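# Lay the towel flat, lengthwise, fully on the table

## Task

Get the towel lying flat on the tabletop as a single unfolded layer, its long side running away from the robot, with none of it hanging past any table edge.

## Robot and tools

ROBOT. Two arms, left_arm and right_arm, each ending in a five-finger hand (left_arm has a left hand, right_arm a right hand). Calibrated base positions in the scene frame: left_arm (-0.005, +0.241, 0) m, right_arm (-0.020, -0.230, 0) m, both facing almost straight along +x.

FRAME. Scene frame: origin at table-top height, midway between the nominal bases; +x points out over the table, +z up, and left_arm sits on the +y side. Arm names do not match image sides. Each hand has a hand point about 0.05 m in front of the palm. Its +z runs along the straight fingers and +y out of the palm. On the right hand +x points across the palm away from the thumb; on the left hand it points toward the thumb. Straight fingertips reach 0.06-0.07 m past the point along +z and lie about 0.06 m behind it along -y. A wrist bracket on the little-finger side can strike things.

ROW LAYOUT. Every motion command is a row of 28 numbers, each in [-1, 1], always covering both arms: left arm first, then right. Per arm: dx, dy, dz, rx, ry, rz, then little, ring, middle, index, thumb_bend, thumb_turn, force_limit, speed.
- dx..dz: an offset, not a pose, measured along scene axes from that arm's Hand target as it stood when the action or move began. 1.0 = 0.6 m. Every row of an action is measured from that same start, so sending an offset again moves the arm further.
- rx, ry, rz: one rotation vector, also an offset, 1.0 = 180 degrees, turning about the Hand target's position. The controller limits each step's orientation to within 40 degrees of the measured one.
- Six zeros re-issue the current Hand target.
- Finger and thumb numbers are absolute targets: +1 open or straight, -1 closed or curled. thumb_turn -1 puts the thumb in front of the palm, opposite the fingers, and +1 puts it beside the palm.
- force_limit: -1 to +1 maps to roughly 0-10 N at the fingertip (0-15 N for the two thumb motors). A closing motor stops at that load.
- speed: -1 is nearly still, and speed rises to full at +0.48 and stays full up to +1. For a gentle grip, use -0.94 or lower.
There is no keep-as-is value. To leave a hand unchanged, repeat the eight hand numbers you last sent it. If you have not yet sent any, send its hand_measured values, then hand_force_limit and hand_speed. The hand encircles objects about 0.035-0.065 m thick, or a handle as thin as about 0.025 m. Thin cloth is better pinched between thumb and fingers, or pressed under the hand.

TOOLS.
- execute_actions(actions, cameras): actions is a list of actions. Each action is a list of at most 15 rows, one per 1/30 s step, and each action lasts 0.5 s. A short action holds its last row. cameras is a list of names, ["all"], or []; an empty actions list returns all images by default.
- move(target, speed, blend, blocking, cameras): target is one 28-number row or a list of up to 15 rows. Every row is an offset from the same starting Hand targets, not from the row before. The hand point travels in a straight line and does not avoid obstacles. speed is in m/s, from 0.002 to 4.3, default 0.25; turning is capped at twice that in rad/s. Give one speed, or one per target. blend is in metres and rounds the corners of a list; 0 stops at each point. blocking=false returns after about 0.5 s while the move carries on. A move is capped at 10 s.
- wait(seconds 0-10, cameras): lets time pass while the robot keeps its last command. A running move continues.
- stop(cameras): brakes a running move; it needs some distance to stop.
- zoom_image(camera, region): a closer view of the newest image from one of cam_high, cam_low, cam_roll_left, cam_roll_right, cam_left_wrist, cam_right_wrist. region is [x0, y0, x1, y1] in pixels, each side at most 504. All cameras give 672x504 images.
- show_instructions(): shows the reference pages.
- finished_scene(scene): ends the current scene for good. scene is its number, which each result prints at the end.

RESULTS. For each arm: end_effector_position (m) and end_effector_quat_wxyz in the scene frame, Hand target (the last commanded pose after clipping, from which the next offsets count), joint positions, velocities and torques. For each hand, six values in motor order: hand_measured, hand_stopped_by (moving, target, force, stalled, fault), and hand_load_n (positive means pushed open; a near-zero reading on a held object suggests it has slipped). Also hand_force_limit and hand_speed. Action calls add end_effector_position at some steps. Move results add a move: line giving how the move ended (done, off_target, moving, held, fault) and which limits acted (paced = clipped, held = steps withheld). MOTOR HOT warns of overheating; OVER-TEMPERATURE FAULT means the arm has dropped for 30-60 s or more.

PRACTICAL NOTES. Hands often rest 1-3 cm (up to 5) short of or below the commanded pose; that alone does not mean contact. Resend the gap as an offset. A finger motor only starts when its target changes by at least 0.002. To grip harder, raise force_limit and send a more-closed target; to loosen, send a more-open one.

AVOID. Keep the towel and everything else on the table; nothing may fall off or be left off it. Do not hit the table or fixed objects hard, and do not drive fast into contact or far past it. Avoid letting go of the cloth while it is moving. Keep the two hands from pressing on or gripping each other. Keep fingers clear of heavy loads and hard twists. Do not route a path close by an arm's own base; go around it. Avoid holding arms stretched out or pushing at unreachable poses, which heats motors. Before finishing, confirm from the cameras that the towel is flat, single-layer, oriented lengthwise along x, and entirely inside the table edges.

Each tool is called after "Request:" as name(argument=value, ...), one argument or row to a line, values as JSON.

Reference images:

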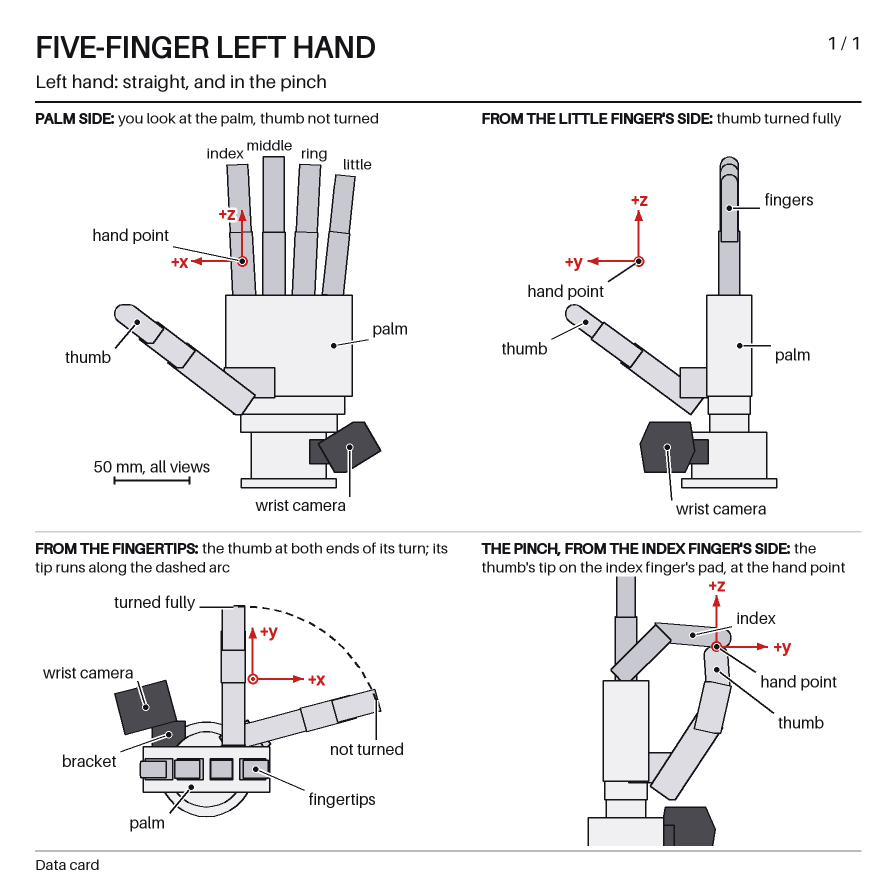

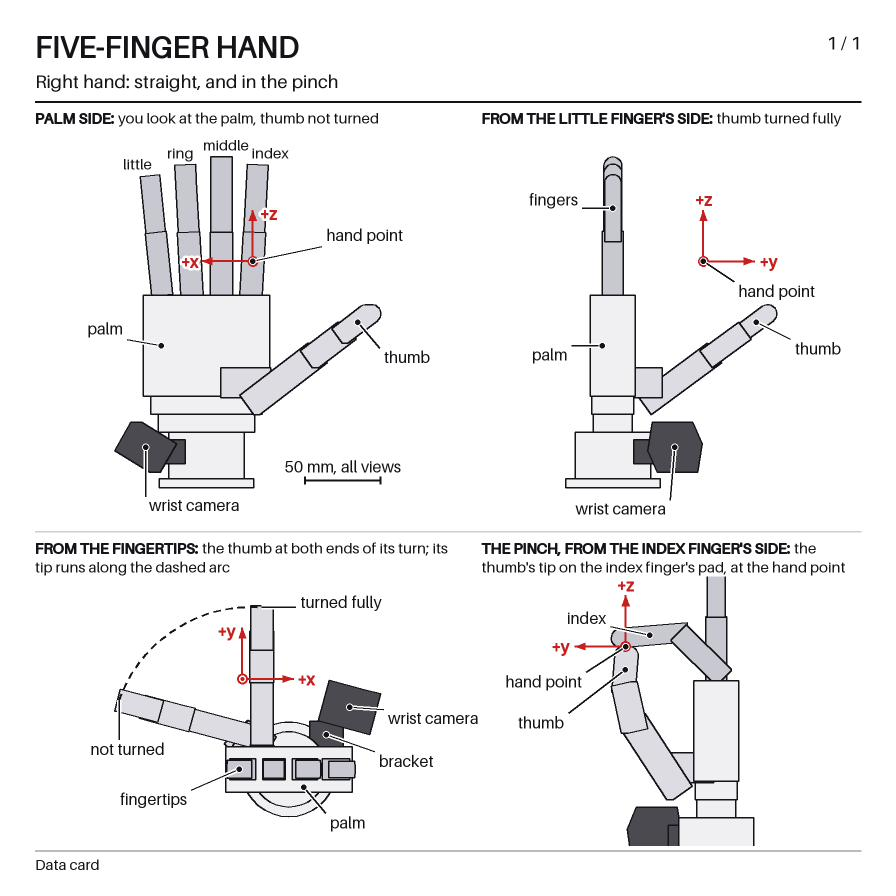

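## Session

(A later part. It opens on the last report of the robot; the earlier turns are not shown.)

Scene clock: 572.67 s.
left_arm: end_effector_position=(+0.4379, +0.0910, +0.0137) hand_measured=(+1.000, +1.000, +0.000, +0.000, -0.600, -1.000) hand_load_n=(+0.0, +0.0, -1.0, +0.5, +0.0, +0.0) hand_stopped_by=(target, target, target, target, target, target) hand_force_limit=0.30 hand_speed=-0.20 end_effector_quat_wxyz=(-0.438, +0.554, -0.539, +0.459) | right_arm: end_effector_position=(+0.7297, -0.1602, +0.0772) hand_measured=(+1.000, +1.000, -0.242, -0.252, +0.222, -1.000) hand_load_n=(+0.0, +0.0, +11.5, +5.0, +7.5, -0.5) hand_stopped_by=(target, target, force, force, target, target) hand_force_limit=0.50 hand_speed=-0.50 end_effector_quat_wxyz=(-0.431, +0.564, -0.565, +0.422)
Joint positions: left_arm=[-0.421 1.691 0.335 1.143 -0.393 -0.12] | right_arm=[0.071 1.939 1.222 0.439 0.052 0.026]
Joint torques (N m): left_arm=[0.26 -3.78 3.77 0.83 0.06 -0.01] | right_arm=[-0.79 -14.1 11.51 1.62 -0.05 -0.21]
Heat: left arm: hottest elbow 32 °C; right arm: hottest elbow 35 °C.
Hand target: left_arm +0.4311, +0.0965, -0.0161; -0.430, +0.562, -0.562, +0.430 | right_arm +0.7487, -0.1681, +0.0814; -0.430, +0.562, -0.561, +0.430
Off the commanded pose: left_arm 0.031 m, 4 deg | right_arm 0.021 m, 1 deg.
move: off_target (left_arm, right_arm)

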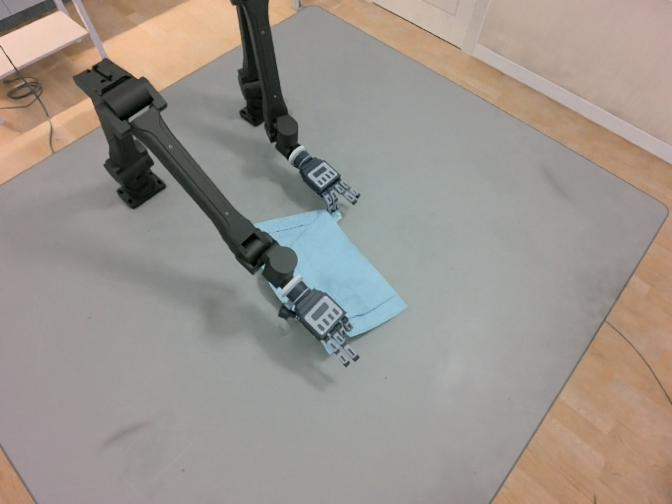

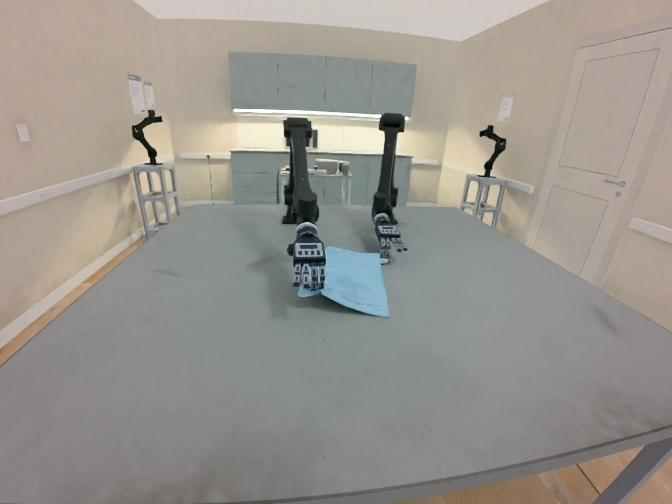

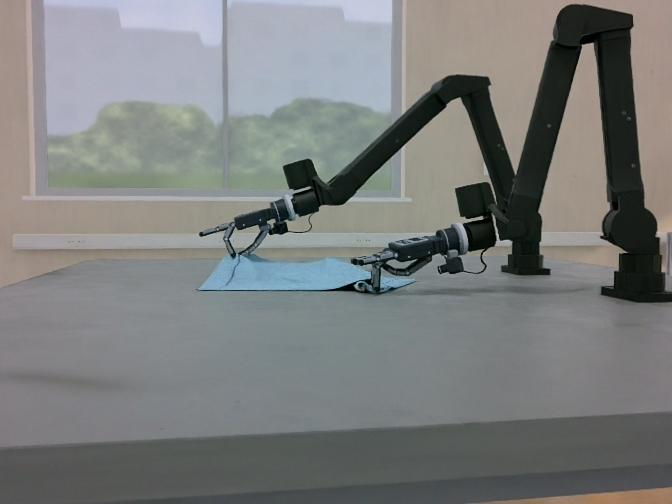

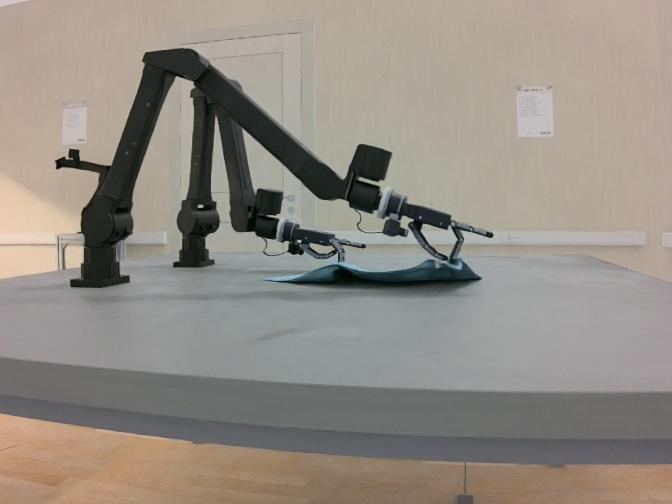

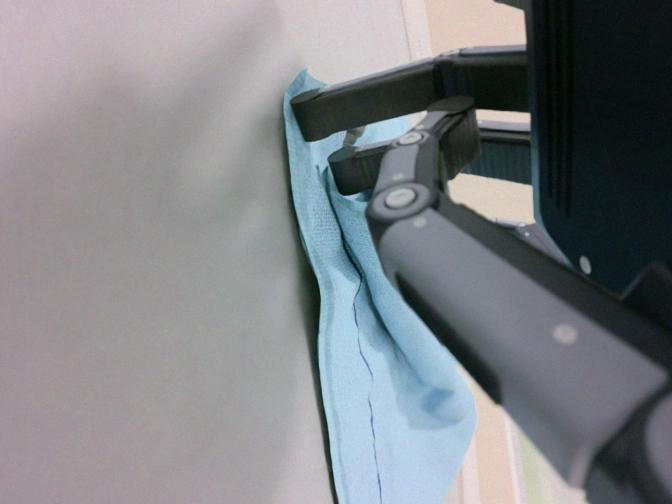

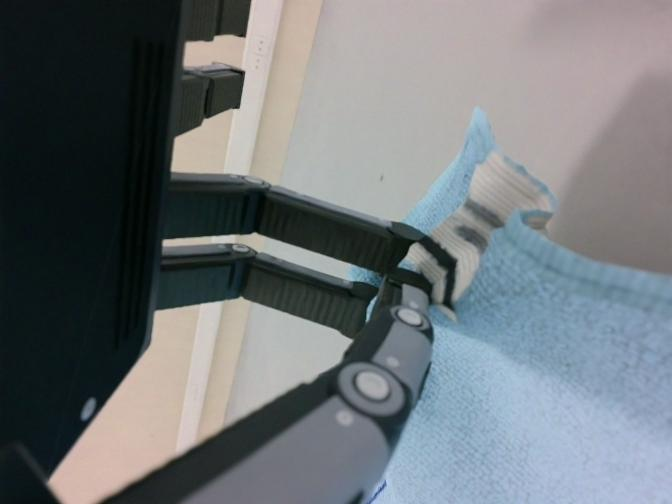

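Request:
move(
  target=[
    [0,0,0,0,0,0,1,1,0.0,0.0,-0.6,-1,0.3,-0.2,0.02,0,-0.08,0,0,0,1,1,-0.55,-0.55,0.22,-1,0.5,-0.5],
    [0,0,0,0,0,0,1,1,0.0,0.0,-0.6,-1,0.3,-0.2,0.02,0,-0.08,0,0,0,1,1,0.3,0.3,0.22,-1,0.5,-0.3],
    [0,0,0,0,0,0,1,1,0.0,0.0,-0.6,-1,0.3,-0.2,0.0,0,0.05,0,0,0,1,1,0.3,0.3,0.22,-1,0.5,-0.3],
    [0,0,0.1,0,0,0,1,1,0.0,0.0,-0.6,-1,0.3,-0.2,0.0,0,0.05,0,0,0,1,1,0.3,0.3,0.22,-1,0.5,-0.3],
  ],
  speed=0.08,
  cameras=["all"],
)

Request:
zoom_image(
  camera="cam_high",
  region=[230, 170, 430, 350],
)

Scene clock: 588.03 s.
left_arm: end_effector_position=(+0.4249, +0.0967, +0.0376) hand_measured=(+1.000, +1.000, +0.000, +0.000, -0.600, -1.000) hand_load_n=(+0.0, -0.5, +0.0, +0.0, +0.5, +0.5) hand_stopped_by=(target, target, target, target, target, target) hand_force_limit=0.30 hand_speed=-0.20 end_effector_quat_wxyz=(-0.426, +0.564, -0.563, +0.428) | right_arm: end_effector_position=(+0.7329, -0.1616, +0.0816) hand_measured=(+1.000, +1.000, +0.300, +0.300, +0.220, -1.000) hand_load_n=(+0.0, -0.5, +0.0, +0.5, +0.0, +0.0) hand_stopped_by=(target, target, target, target, target, target) hand_force_limit=0.50 hand_speed=-0.30 end_effector_quat_wxyz=(-0.421, +0.570, -0.571, +0.414)
Joint positions: left_arm=[-0.421 1.46 0.335 0.829 -0.393 -0.119] | right_arm=[0.068 1.934 1.253 0.374 0.051 0.025]
Joint torques (N m): left_arm=[0.26 -6.53 6.9 1.24 0.01 -0.01] | right_arm=[-0.67 -17.2 10.88 1.52 -0.01 -0.2]
Heat: left arm: hottest elbow 31 °C; right arm: hottest elbow 37 °C.
Hand target: left_arm +0.4311, +0.0965, +0.0440; -0.430, +0.562, -0.562, +0.430 | right_arm +0.7487, -0.1681, +0.1113; -0.430, +0.562, -0.561, +0.430
Off the commanded pose: left_arm 0.009 m, 1 deg | right_arm 0.034 m, 3 deg.
move: off_target (right_arm); target 2's new numbers were sent with right_arm's hand 0.020 m and 2 deg from that target

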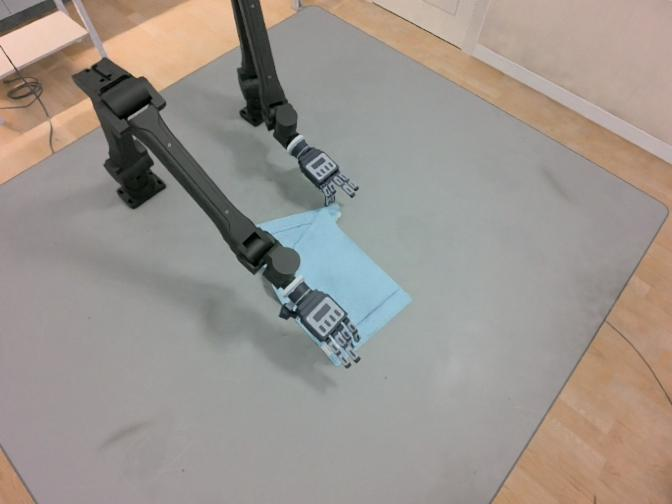

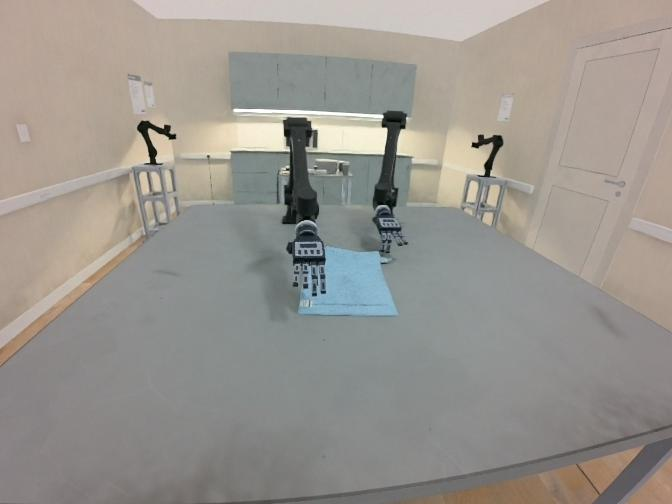

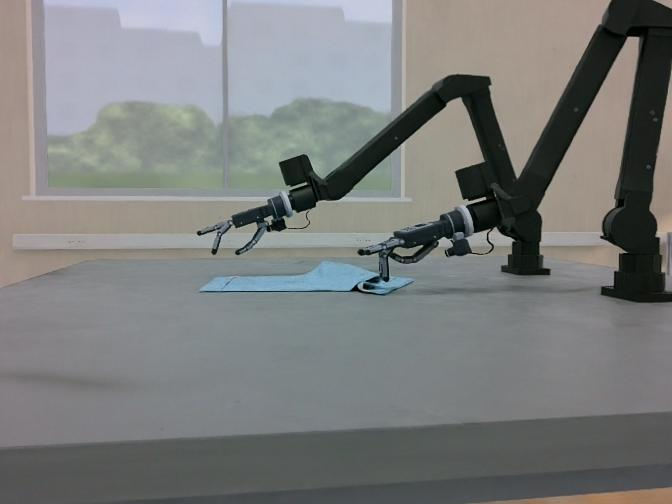

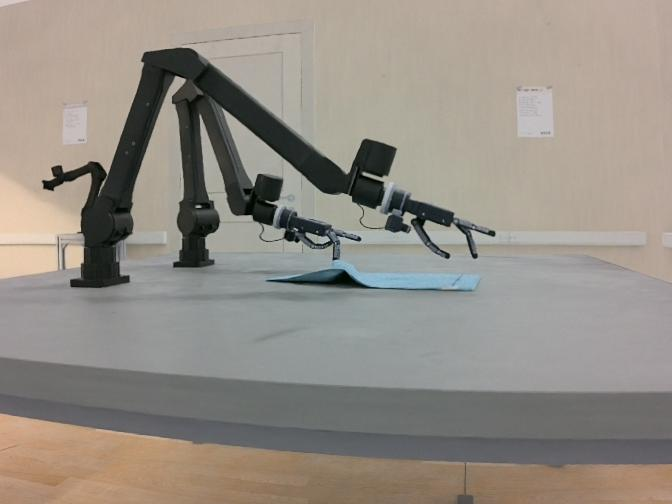

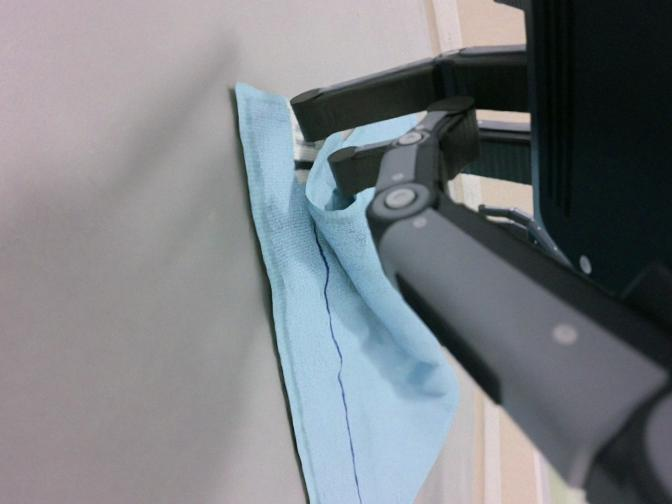

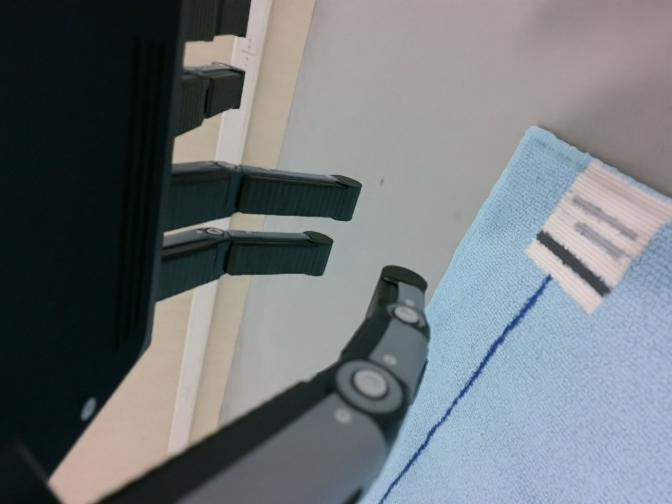

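Scaled by 2.520.

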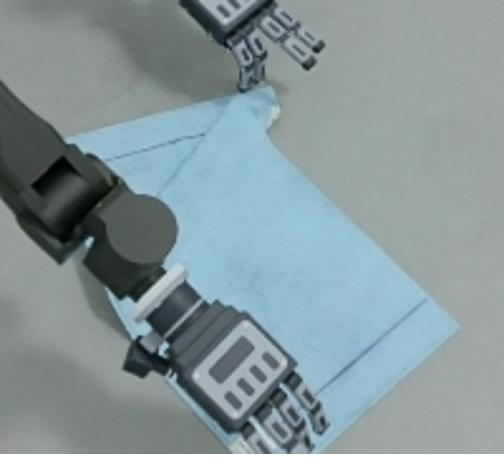

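Request:
move(
  target=[-0.1,0,0.2,0,0,0,1,1,0.0,0.0,-0.6,-1,0.3,-0.2,-0.3,-0.1,0.2,0,0,0,1,1,0.3,0.3,0.22,-1,0.5,-0.3],
  speed=0.15,
  cameras=["all"],
)

Request:
zoom_image(
  camera="cam_high",
  region=[230, 170, 430, 370],
)

Request:
zoom_image(
  camera="cam_roll_left",
  region=[180, 240, 440, 310],
)

Scene clock: 598.37 s.
left_arm: end_effector_position=(+0.3616, +0.1056, +0.1388) hand_measured=(+1.000, +1.000, +0.000, +0.000, -0.600, -1.000) hand_load_n=(+0.0, +0.0, +0.0, +0.0, +0.0, +0.0) hand_stopped_by=(target, target, target, target, target, target) hand_force_limit=0.30 hand_speed=-0.20 end_effector_quat_wxyz=(-0.428, +0.564, -0.573, +0.412) | right_arm: end_effector_position=(+0.5750, -0.2227, +0.2371) hand_measured=(+1.000, +1.000, +0.300, +0.300, +0.220, -1.000) hand_load_n=(+0.0, +0.0, +0.0, +0.0, +0.0, +0.0) hand_stopped_by=(target, target, target, target, target, target) hand_force_limit=0.50 hand_speed=-0.30 end_effector_quat_wxyz=(-0.438, +0.557, -0.559, +0.430)
Joint positions: left_arm=[-0.508 0.837 0.351 0.147 -0.484 -0.135] | right_arm=[-0.052 1.339 0.925 0.165 -0.065 -0.006]
Joint torques (N m): left_arm=[-1.03 -2.67 13.11 1.21 -0.24 -0.17] | right_arm=[-0.62 -9.82 7.69 1.57 -0.1 -0.21]
Heat: left arm: hottest elbow 32 °C; right arm: hottest elbow 37 °C.
Hand target: left_arm +0.3710, +0.0966, +0.1639; -0.430, +0.562, -0.562, +0.430 | right_arm +0.5687, -0.2281, +0.2313; -0.430, +0.562, -0.561, +0.430
Off the commanded pose: left_arm 0.028 m, 2 deg | right_arm 0.010 m, 1 deg.
move: off_target (left_arm)

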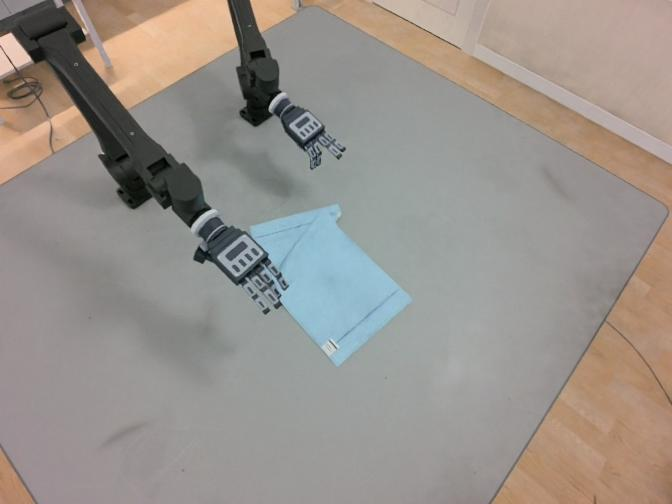

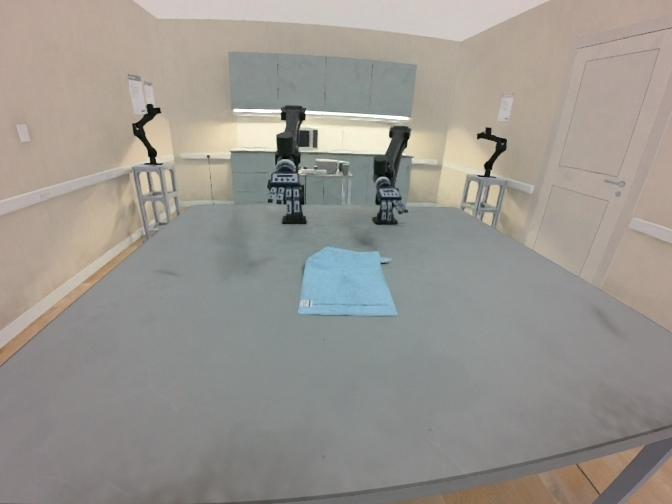

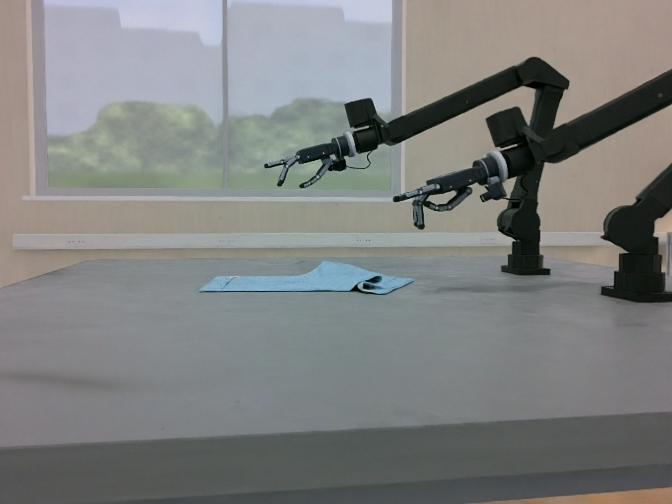

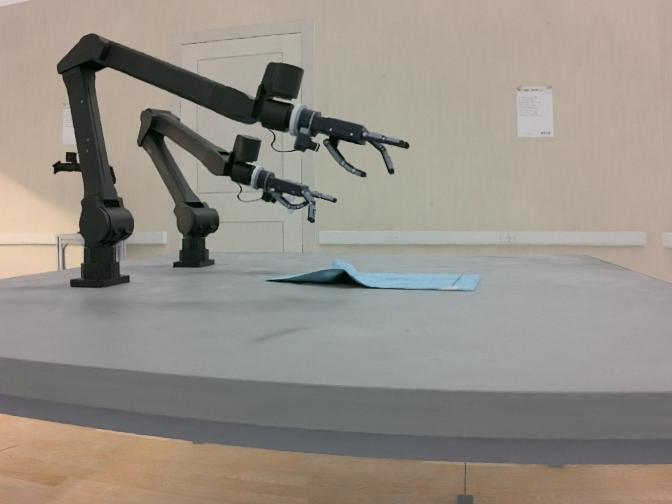

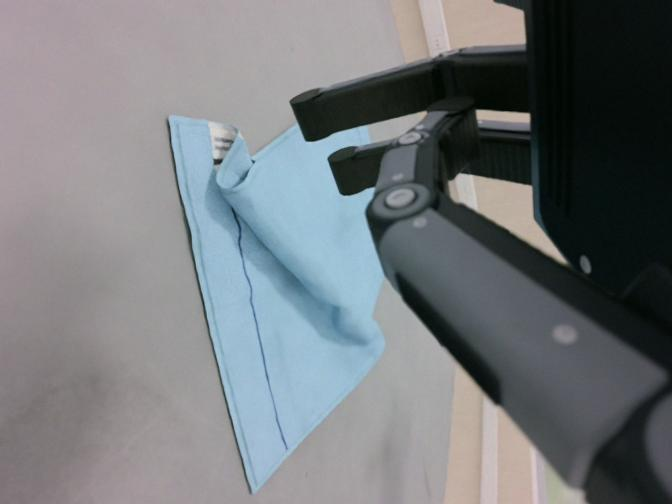

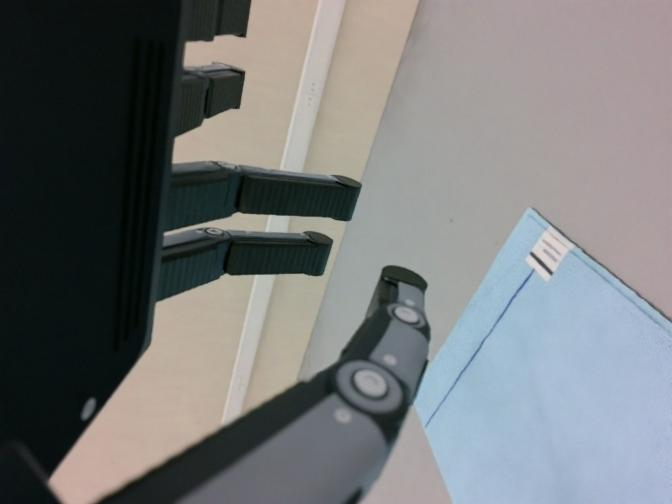

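Scaled by 2.520.

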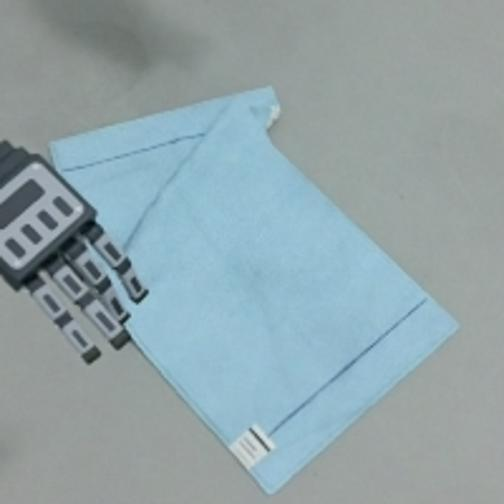

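Scaled by 1.938.

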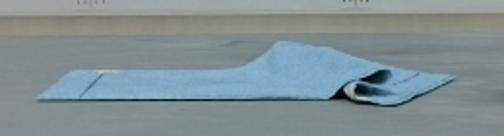

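Request:
move(
  target=[0.09,0.006,-0.2,0,0,0,1,1,0.0,0.0,-0.6,-1,0.3,-0.2,0.16,0.28,-0.28,0,0,0,1,1,0,0,-0.6,-1,0.3,0],
  speed=0.12,
  cameras=["all"],
)

Scene clock: 613.03 s.
left_arm: end_effector_position=(+0.4218, +0.0974, +0.0458) hand_measured=(+1.000, +1.000, +0.000, +0.000, -0.600, -1.000) hand_load_n=(+0.0, +0.0, +0.0, +0.0, +0.0, +0.0) hand_stopped_by=(target, target, target, target, target, target) hand_force_limit=0.30 hand_speed=-0.20 end_effector_quat_wxyz=(-0.426, +0.563, -0.562, +0.431) | right_arm: end_effector_position=(+0.6445, -0.0701, +0.0515) hand_measured=(+1.000, +1.000, +0.000, +0.000, -0.600, -1.000) hand_load_n=(+0.0, +0.0, +0.0, +0.0, +0.0, +0.0) hand_stopped_by=(target, target, target, target, target, target) hand_force_limit=0.30 hand_speed=0.00 end_effector_quat_wxyz=(-0.411, +0.576, -0.565, +0.424)
Joint positions: left_arm=[-0.421 1.417 0.329 0.796 -0.39 -0.12] | right_arm=[0.266 1.846 1.003 0.525 0.253 0.057]
Joint torques (N m): left_arm=[0.5 -4.54 6.16 2.35 0.02 0.01] | right_arm=[0.38 -12.28 10.24 3.07 0.1 0.07]
Heat: left arm: hottest elbow 33 °C; right arm: hottest elbow 37 °C.
Hand target: left_arm +0.4251, +0.1001, +0.0440; -0.430, +0.562, -0.562, +0.430 | right_arm +0.6648, -0.0602, +0.0636; -0.430, +0.562, -0.561, +0.430
Off the commanded pose: left_arm 0.005 m, 0 deg | right_arm 0.025 m, 3 deg.
move: off_target (right_arm)

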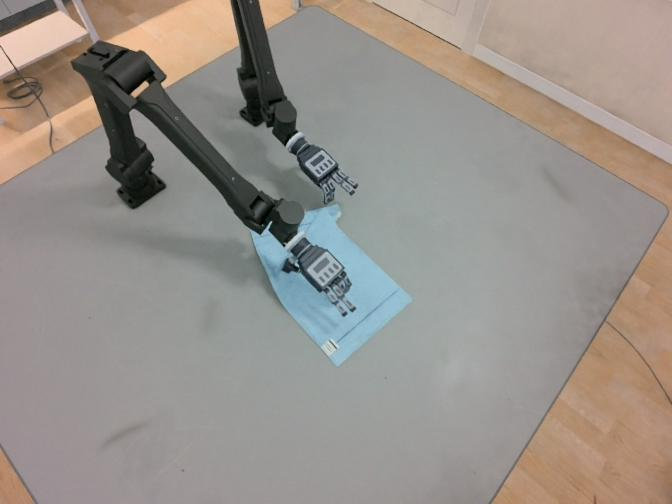

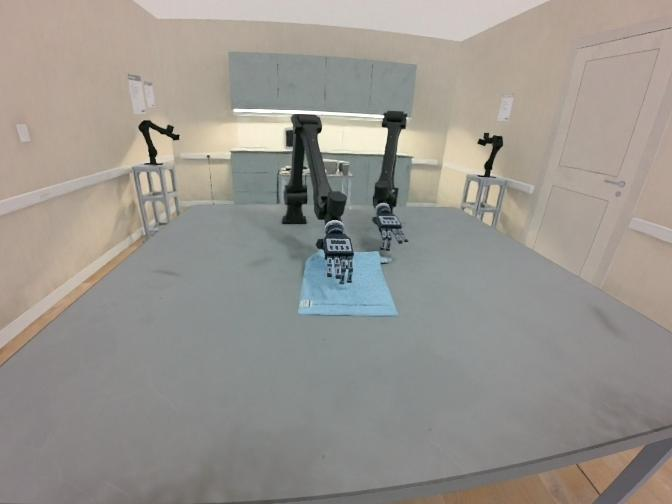

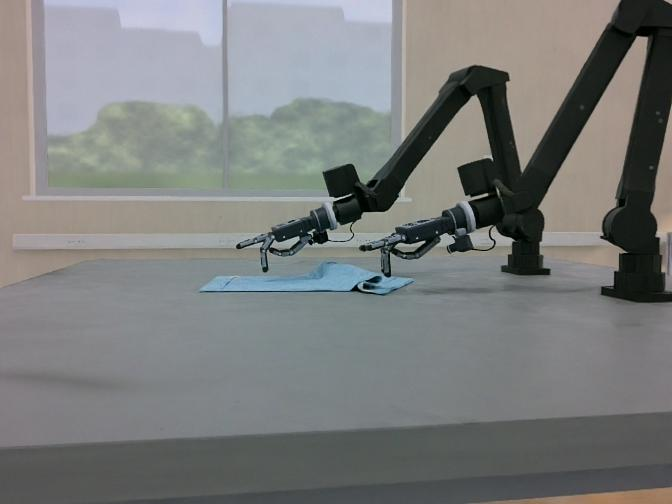

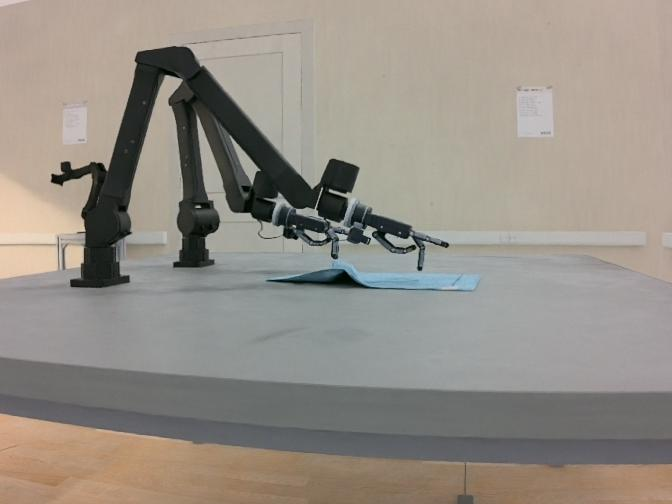

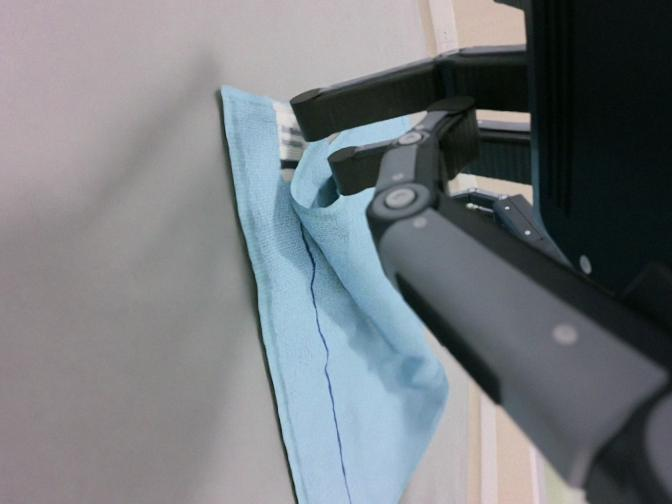

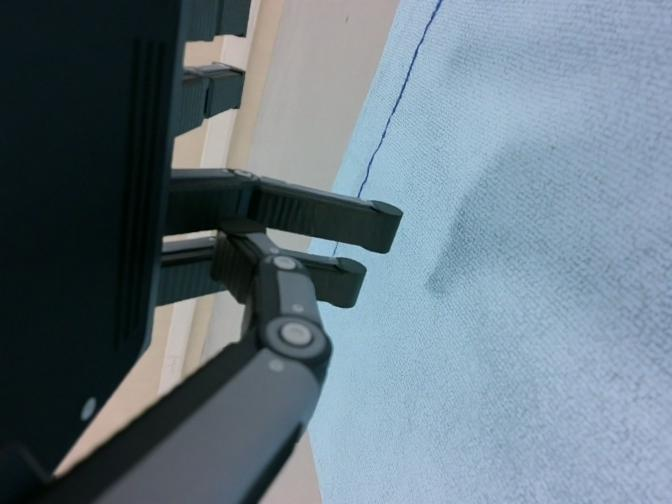

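Request:
move(
  target=[0.0,0.022,-0.035,0,0,0,1,1,0.0,0.0,-0.6,-1,0.3,-0.2,0,0,-0.09,0,0,0,1,1,0,0,-0.6,-1,0.3,0],
  speed=0.06,
  cameras=["cam_roll_left","cam_left_wrist","cam_roll_right"],
)

Scene clock: 620.33 s.
left_arm: end_effector_position=(+0.4250, +0.1092, +0.0275) hand_measured=(+1.000, +1.000, +0.000, +0.000, -0.600, -1.000) hand_load_n=(+0.0, +0.0, +0.0, +0.0, +0.0, +0.0) hand_stopped_by=(target, target, target, target, target, target) hand_force_limit=0.30 hand_speed=-0.20 end_effector_quat_wxyz=(-0.427, +0.562, -0.561, +0.433) | right_arm: end_effector_position=(+0.6557, -0.0674, +0.0279) hand_measured=(+1.000, +1.000, +0.000, +0.000, -0.600, -1.000) hand_load_n=(+0.0, +0.0, -1.0, +0.0, +0.0, +0.0) hand_stopped_by=(target, target, target, target, target, target) hand_force_limit=0.30 hand_speed=0.00 end_effector_quat_wxyz=(-0.431, +0.560, -0.557, +0.436)
Joint positions: left_arm=[-0.377 1.512 0.312 0.919 -0.347 -0.107] | right_arm=[0.266 1.935 1.003 0.672 0.255 0.058]
Joint torques (N m): left_arm=[0.56 -4.89 4.79 2.44 0.04 0.02] | right_arm=[0.38 -10.93 8.64 2.3 0.05 0.06]
Heat: left arm: hottest elbow 33 °C; right arm: hottest elbow 38 °C.
Hand target: left_arm +0.4250, +0.1133, +0.0230; -0.429, +0.562, -0.562, +0.430 | right_arm +0.6647, -0.0602, +0.0094; -0.430, +0.562, -0.561, +0.430
Off the commanded pose: left_arm 0.006 m, 1 deg | right_arm 0.022 m, 1 deg.
move: off_target (right_arm)
Images, in order (width x height): cam_roll_left 672x504, cam_roll_right 672x504, cam_left_wrist 672x504.

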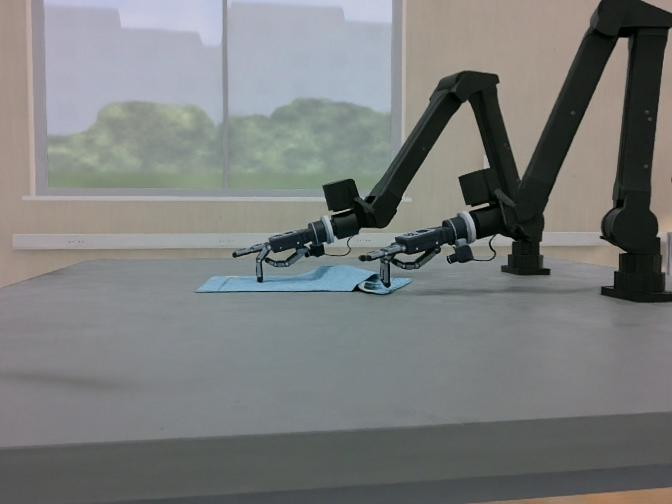

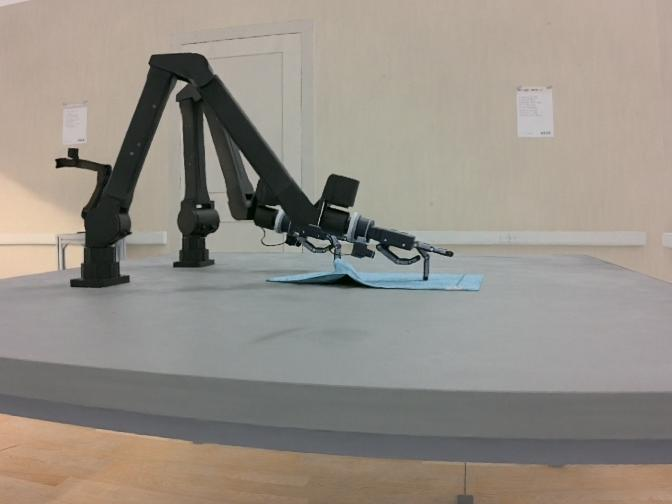

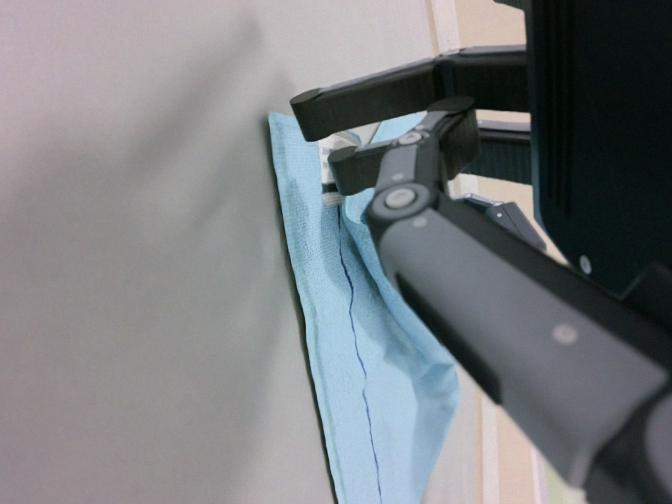

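Request:
move(
  target=[
    [0.0,-0.003,-0.06,0,0,0,1,1,0.0,0.0,-0.6,-1,0.3,-0.2,0,0,-0.01,0,0,0,1,1,0,0,-0.6,-1,0.3,0],
    [-0.09,-0.003,-0.06,0,0,0,1,1,0.0,0.0,-0.6,-1,0.3,-0.2,0,0,-0.01,0,0,0,1,1,0,0,-0.6,-1,0.3,0],
  ],
  speed=0.06,
  cameras=["cam_high","cam_roll_left","cam_left_wrist","cam_roll_right"],
)

Request:
zoom_image(
  camera="cam_high",
  region=[230, 170, 430, 370],
)

Scene clock: 630.40 s.
left_arm: end_effector_position=(+0.3914, +0.1083, +0.0114) hand_measured=(+1.000, +1.000, +0.000, +0.000, -0.600, -1.000) hand_load_n=(+0.0, +0.0, +4.0, +0.0, +0.0, +0.0) hand_stopped_by=(target, target, target, target, target, target) hand_force_limit=0.30 hand_speed=-0.20 end_effector_quat_wxyz=(-0.443, +0.556, -0.536, +0.455) | right_arm: end_effector_position=(+0.6586, -0.0667, +0.0275) hand_measured=(+1.000, +1.000, +0.000, +0.000, -0.600, -1.000) hand_load_n=(+0.0, +0.0, -1.0, +0.0, +0.0, +0.0) hand_stopped_by=(target, target, target, target, target, target) hand_force_limit=0.30 hand_speed=0.00 end_effector_quat_wxyz=(-0.435, +0.557, -0.556, +0.439)
Joint positions: left_arm=[-0.445 1.657 0.205 1.239 -0.431 -0.122] | right_arm=[0.266 1.945 1.008 0.689 0.255 0.058]
Joint torques (N m): left_arm=[-1.38 -4.48 0.59 0.64 -0.02 -0.11] | right_arm=[0.38 -10.75 8.14 2.24 0.04 0.05]
Heat: left arm: hottest elbow 32 °C; right arm: hottest elbow 38 °C.
Hand target: left_arm +0.3710, +0.1115, -0.0131; -0.429, +0.562, -0.562, +0.430 | right_arm +0.6647, -0.0602, +0.0033; -0.430, +0.562, -0.561, +0.430
Off the commanded pose: left_arm 0.032 m, 5 deg | right_arm 0.026 m, 1 deg.
move: off_target (left_arm, right_arm)
Images, in order (width x height): cam_high 672x504, cam_roll_left 672x504, cam_roll_right 672x504, cam_left_wrist 672x504.

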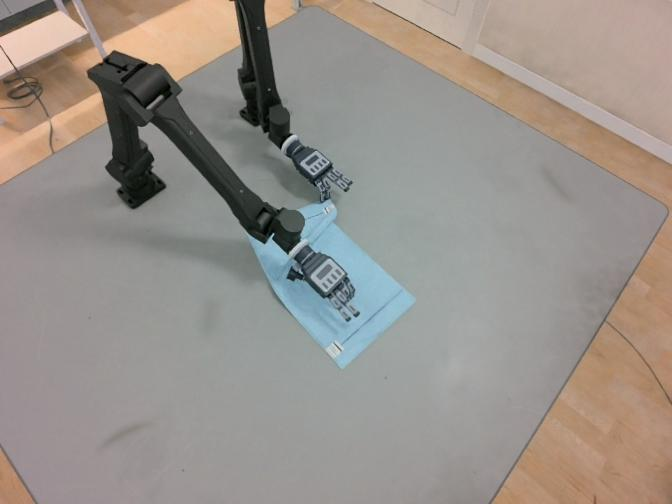

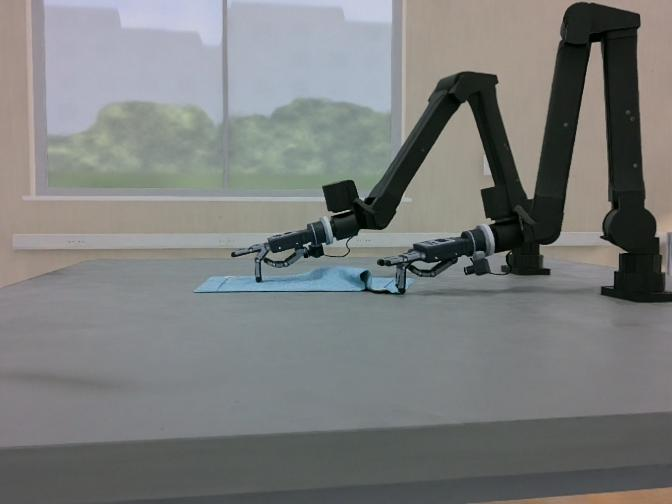

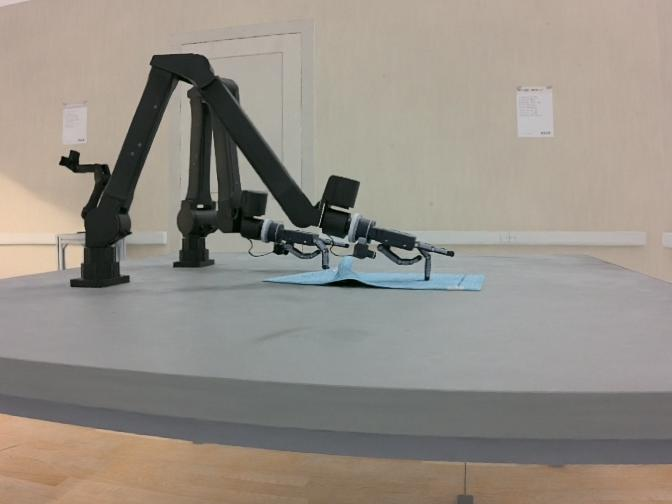

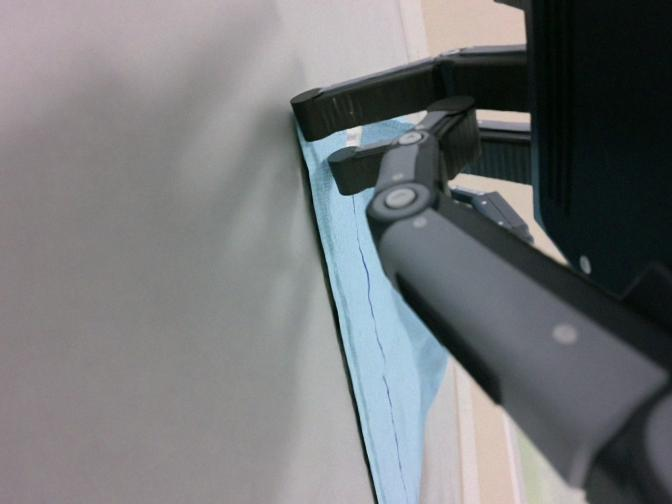

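Scaled by 2.520.

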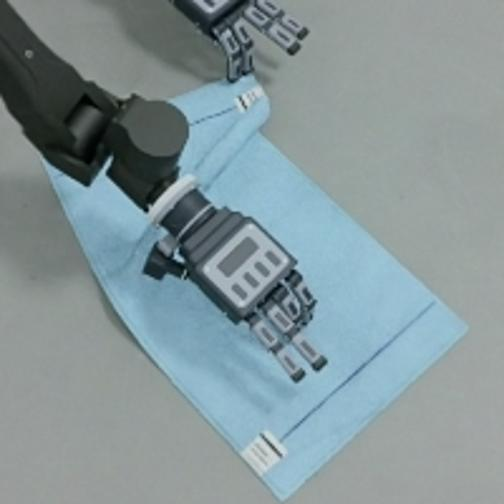

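Request:
move(
  target=[-0.1,0.0,0,0,0,0,1,1,0.0,0.0,-0.6,-1,0.3,-0.2,0,0,0,0,0,0,1,1,0,0,-0.6,-1,0.3,0],
  speed=0.06,
  cameras=["cam_high","cam_roll_left","cam_left_wrist","cam_roll_right"],
)

Request:
zoom_image(
  camera="cam_high",
  region=[230, 170, 430, 370],
)

Scene clock: 636.10 s.
left_arm: end_effector_position=(+0.3325, +0.1050, +0.0110) hand_measured=(+1.000, +1.000, +0.000, +0.000, -0.600, -1.000) hand_load_n=(+0.5, +0.0, +5.5, +0.0, +0.0, +0.0) hand_stopped_by=(target, target, target, target, target, target) hand_force_limit=0.30 hand_speed=-0.20 end_effector_quat_wxyz=(-0.441, +0.560, -0.530, +0.459) | right_arm: end_effector_position=(+0.6586, -0.0666, +0.0275) hand_measured=(+1.000, +1.000, +0.000, +0.000, -0.600, -1.000) hand_load_n=(+0.0, -0.5, +0.0, +0.0, +0.0, +0.0) hand_stopped_by=(target, target, target, target, target, target) hand_force_limit=0.30 hand_speed=0.00 end_effector_quat_wxyz=(-0.435, +0.556, -0.556, +0.438)
Joint positions: left_arm=[-0.591 1.633 0.072 1.334 -0.575 -0.173] | right_arm=[0.266 1.945 1.008 0.689 0.255 0.059]
Joint torques (N m): left_arm=[-1.49 -3.08 -0.69 0.47 0.11 -0.1] | right_arm=[0.38 -10.81 8.14 2.22 0.04 0.04]
Heat: left arm: hottest elbow 32 °C; right arm: hottest elbow 38 °C.
Hand target: left_arm +0.3111, +0.1115, -0.0131; -0.430, +0.562, -0.562, +0.430 | right_arm +0.6647, -0.0602, +0.0033; -0.429, +0.562, -0.561, +0.430
Off the commanded pose: left_arm 0.033 m, 5 deg | right_arm 0.026 m, 1 deg.
move: off_target (left_arm, right_arm)
Images, in order (width x height): cam_high 672x504, cam_roll_left 672x504, cam_roll_right 672x504, cam_left_wrist 672x504.

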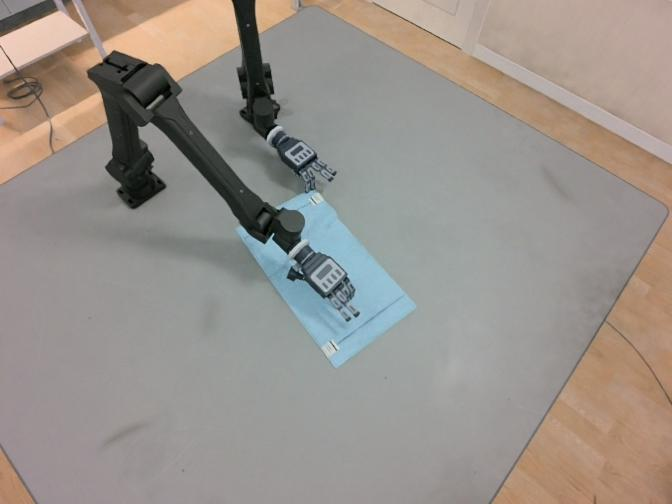

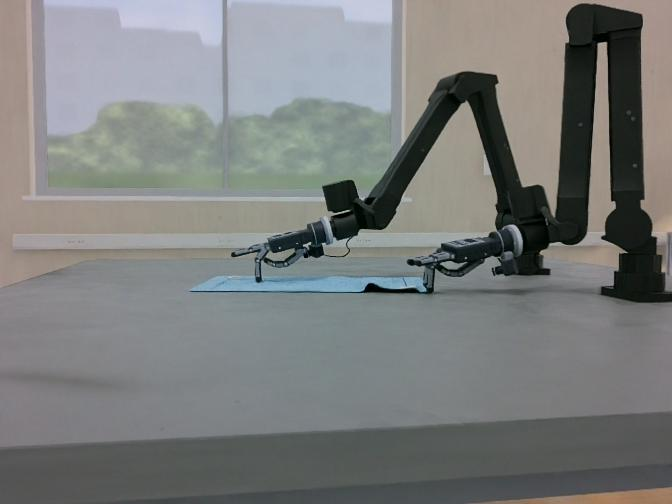

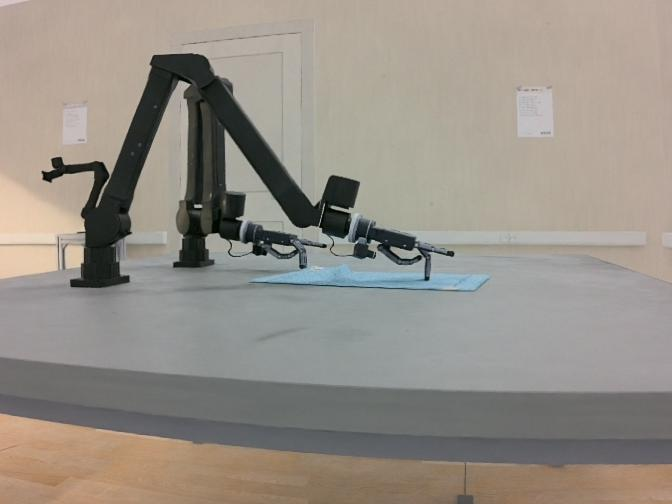

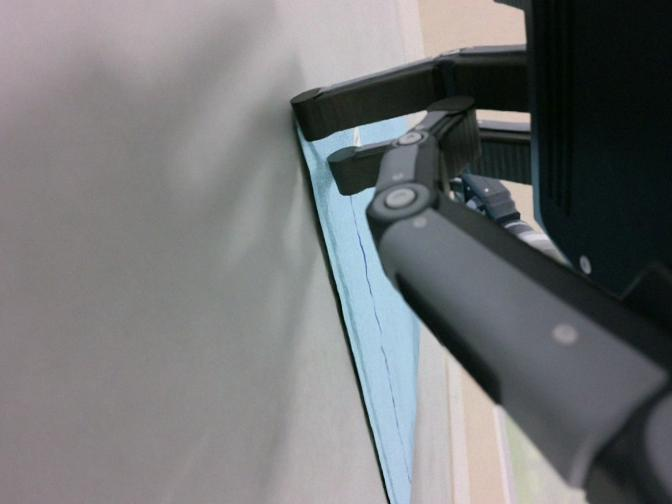

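Scaled by 2.520.

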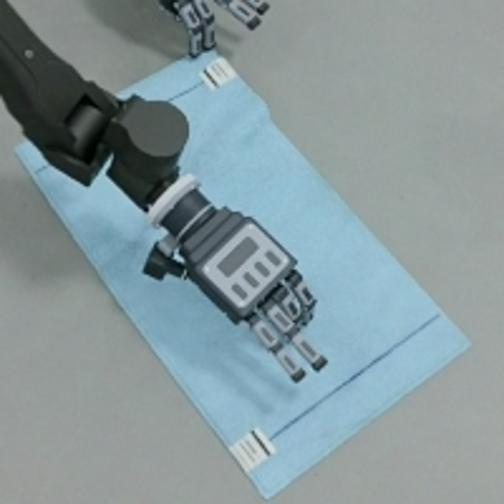

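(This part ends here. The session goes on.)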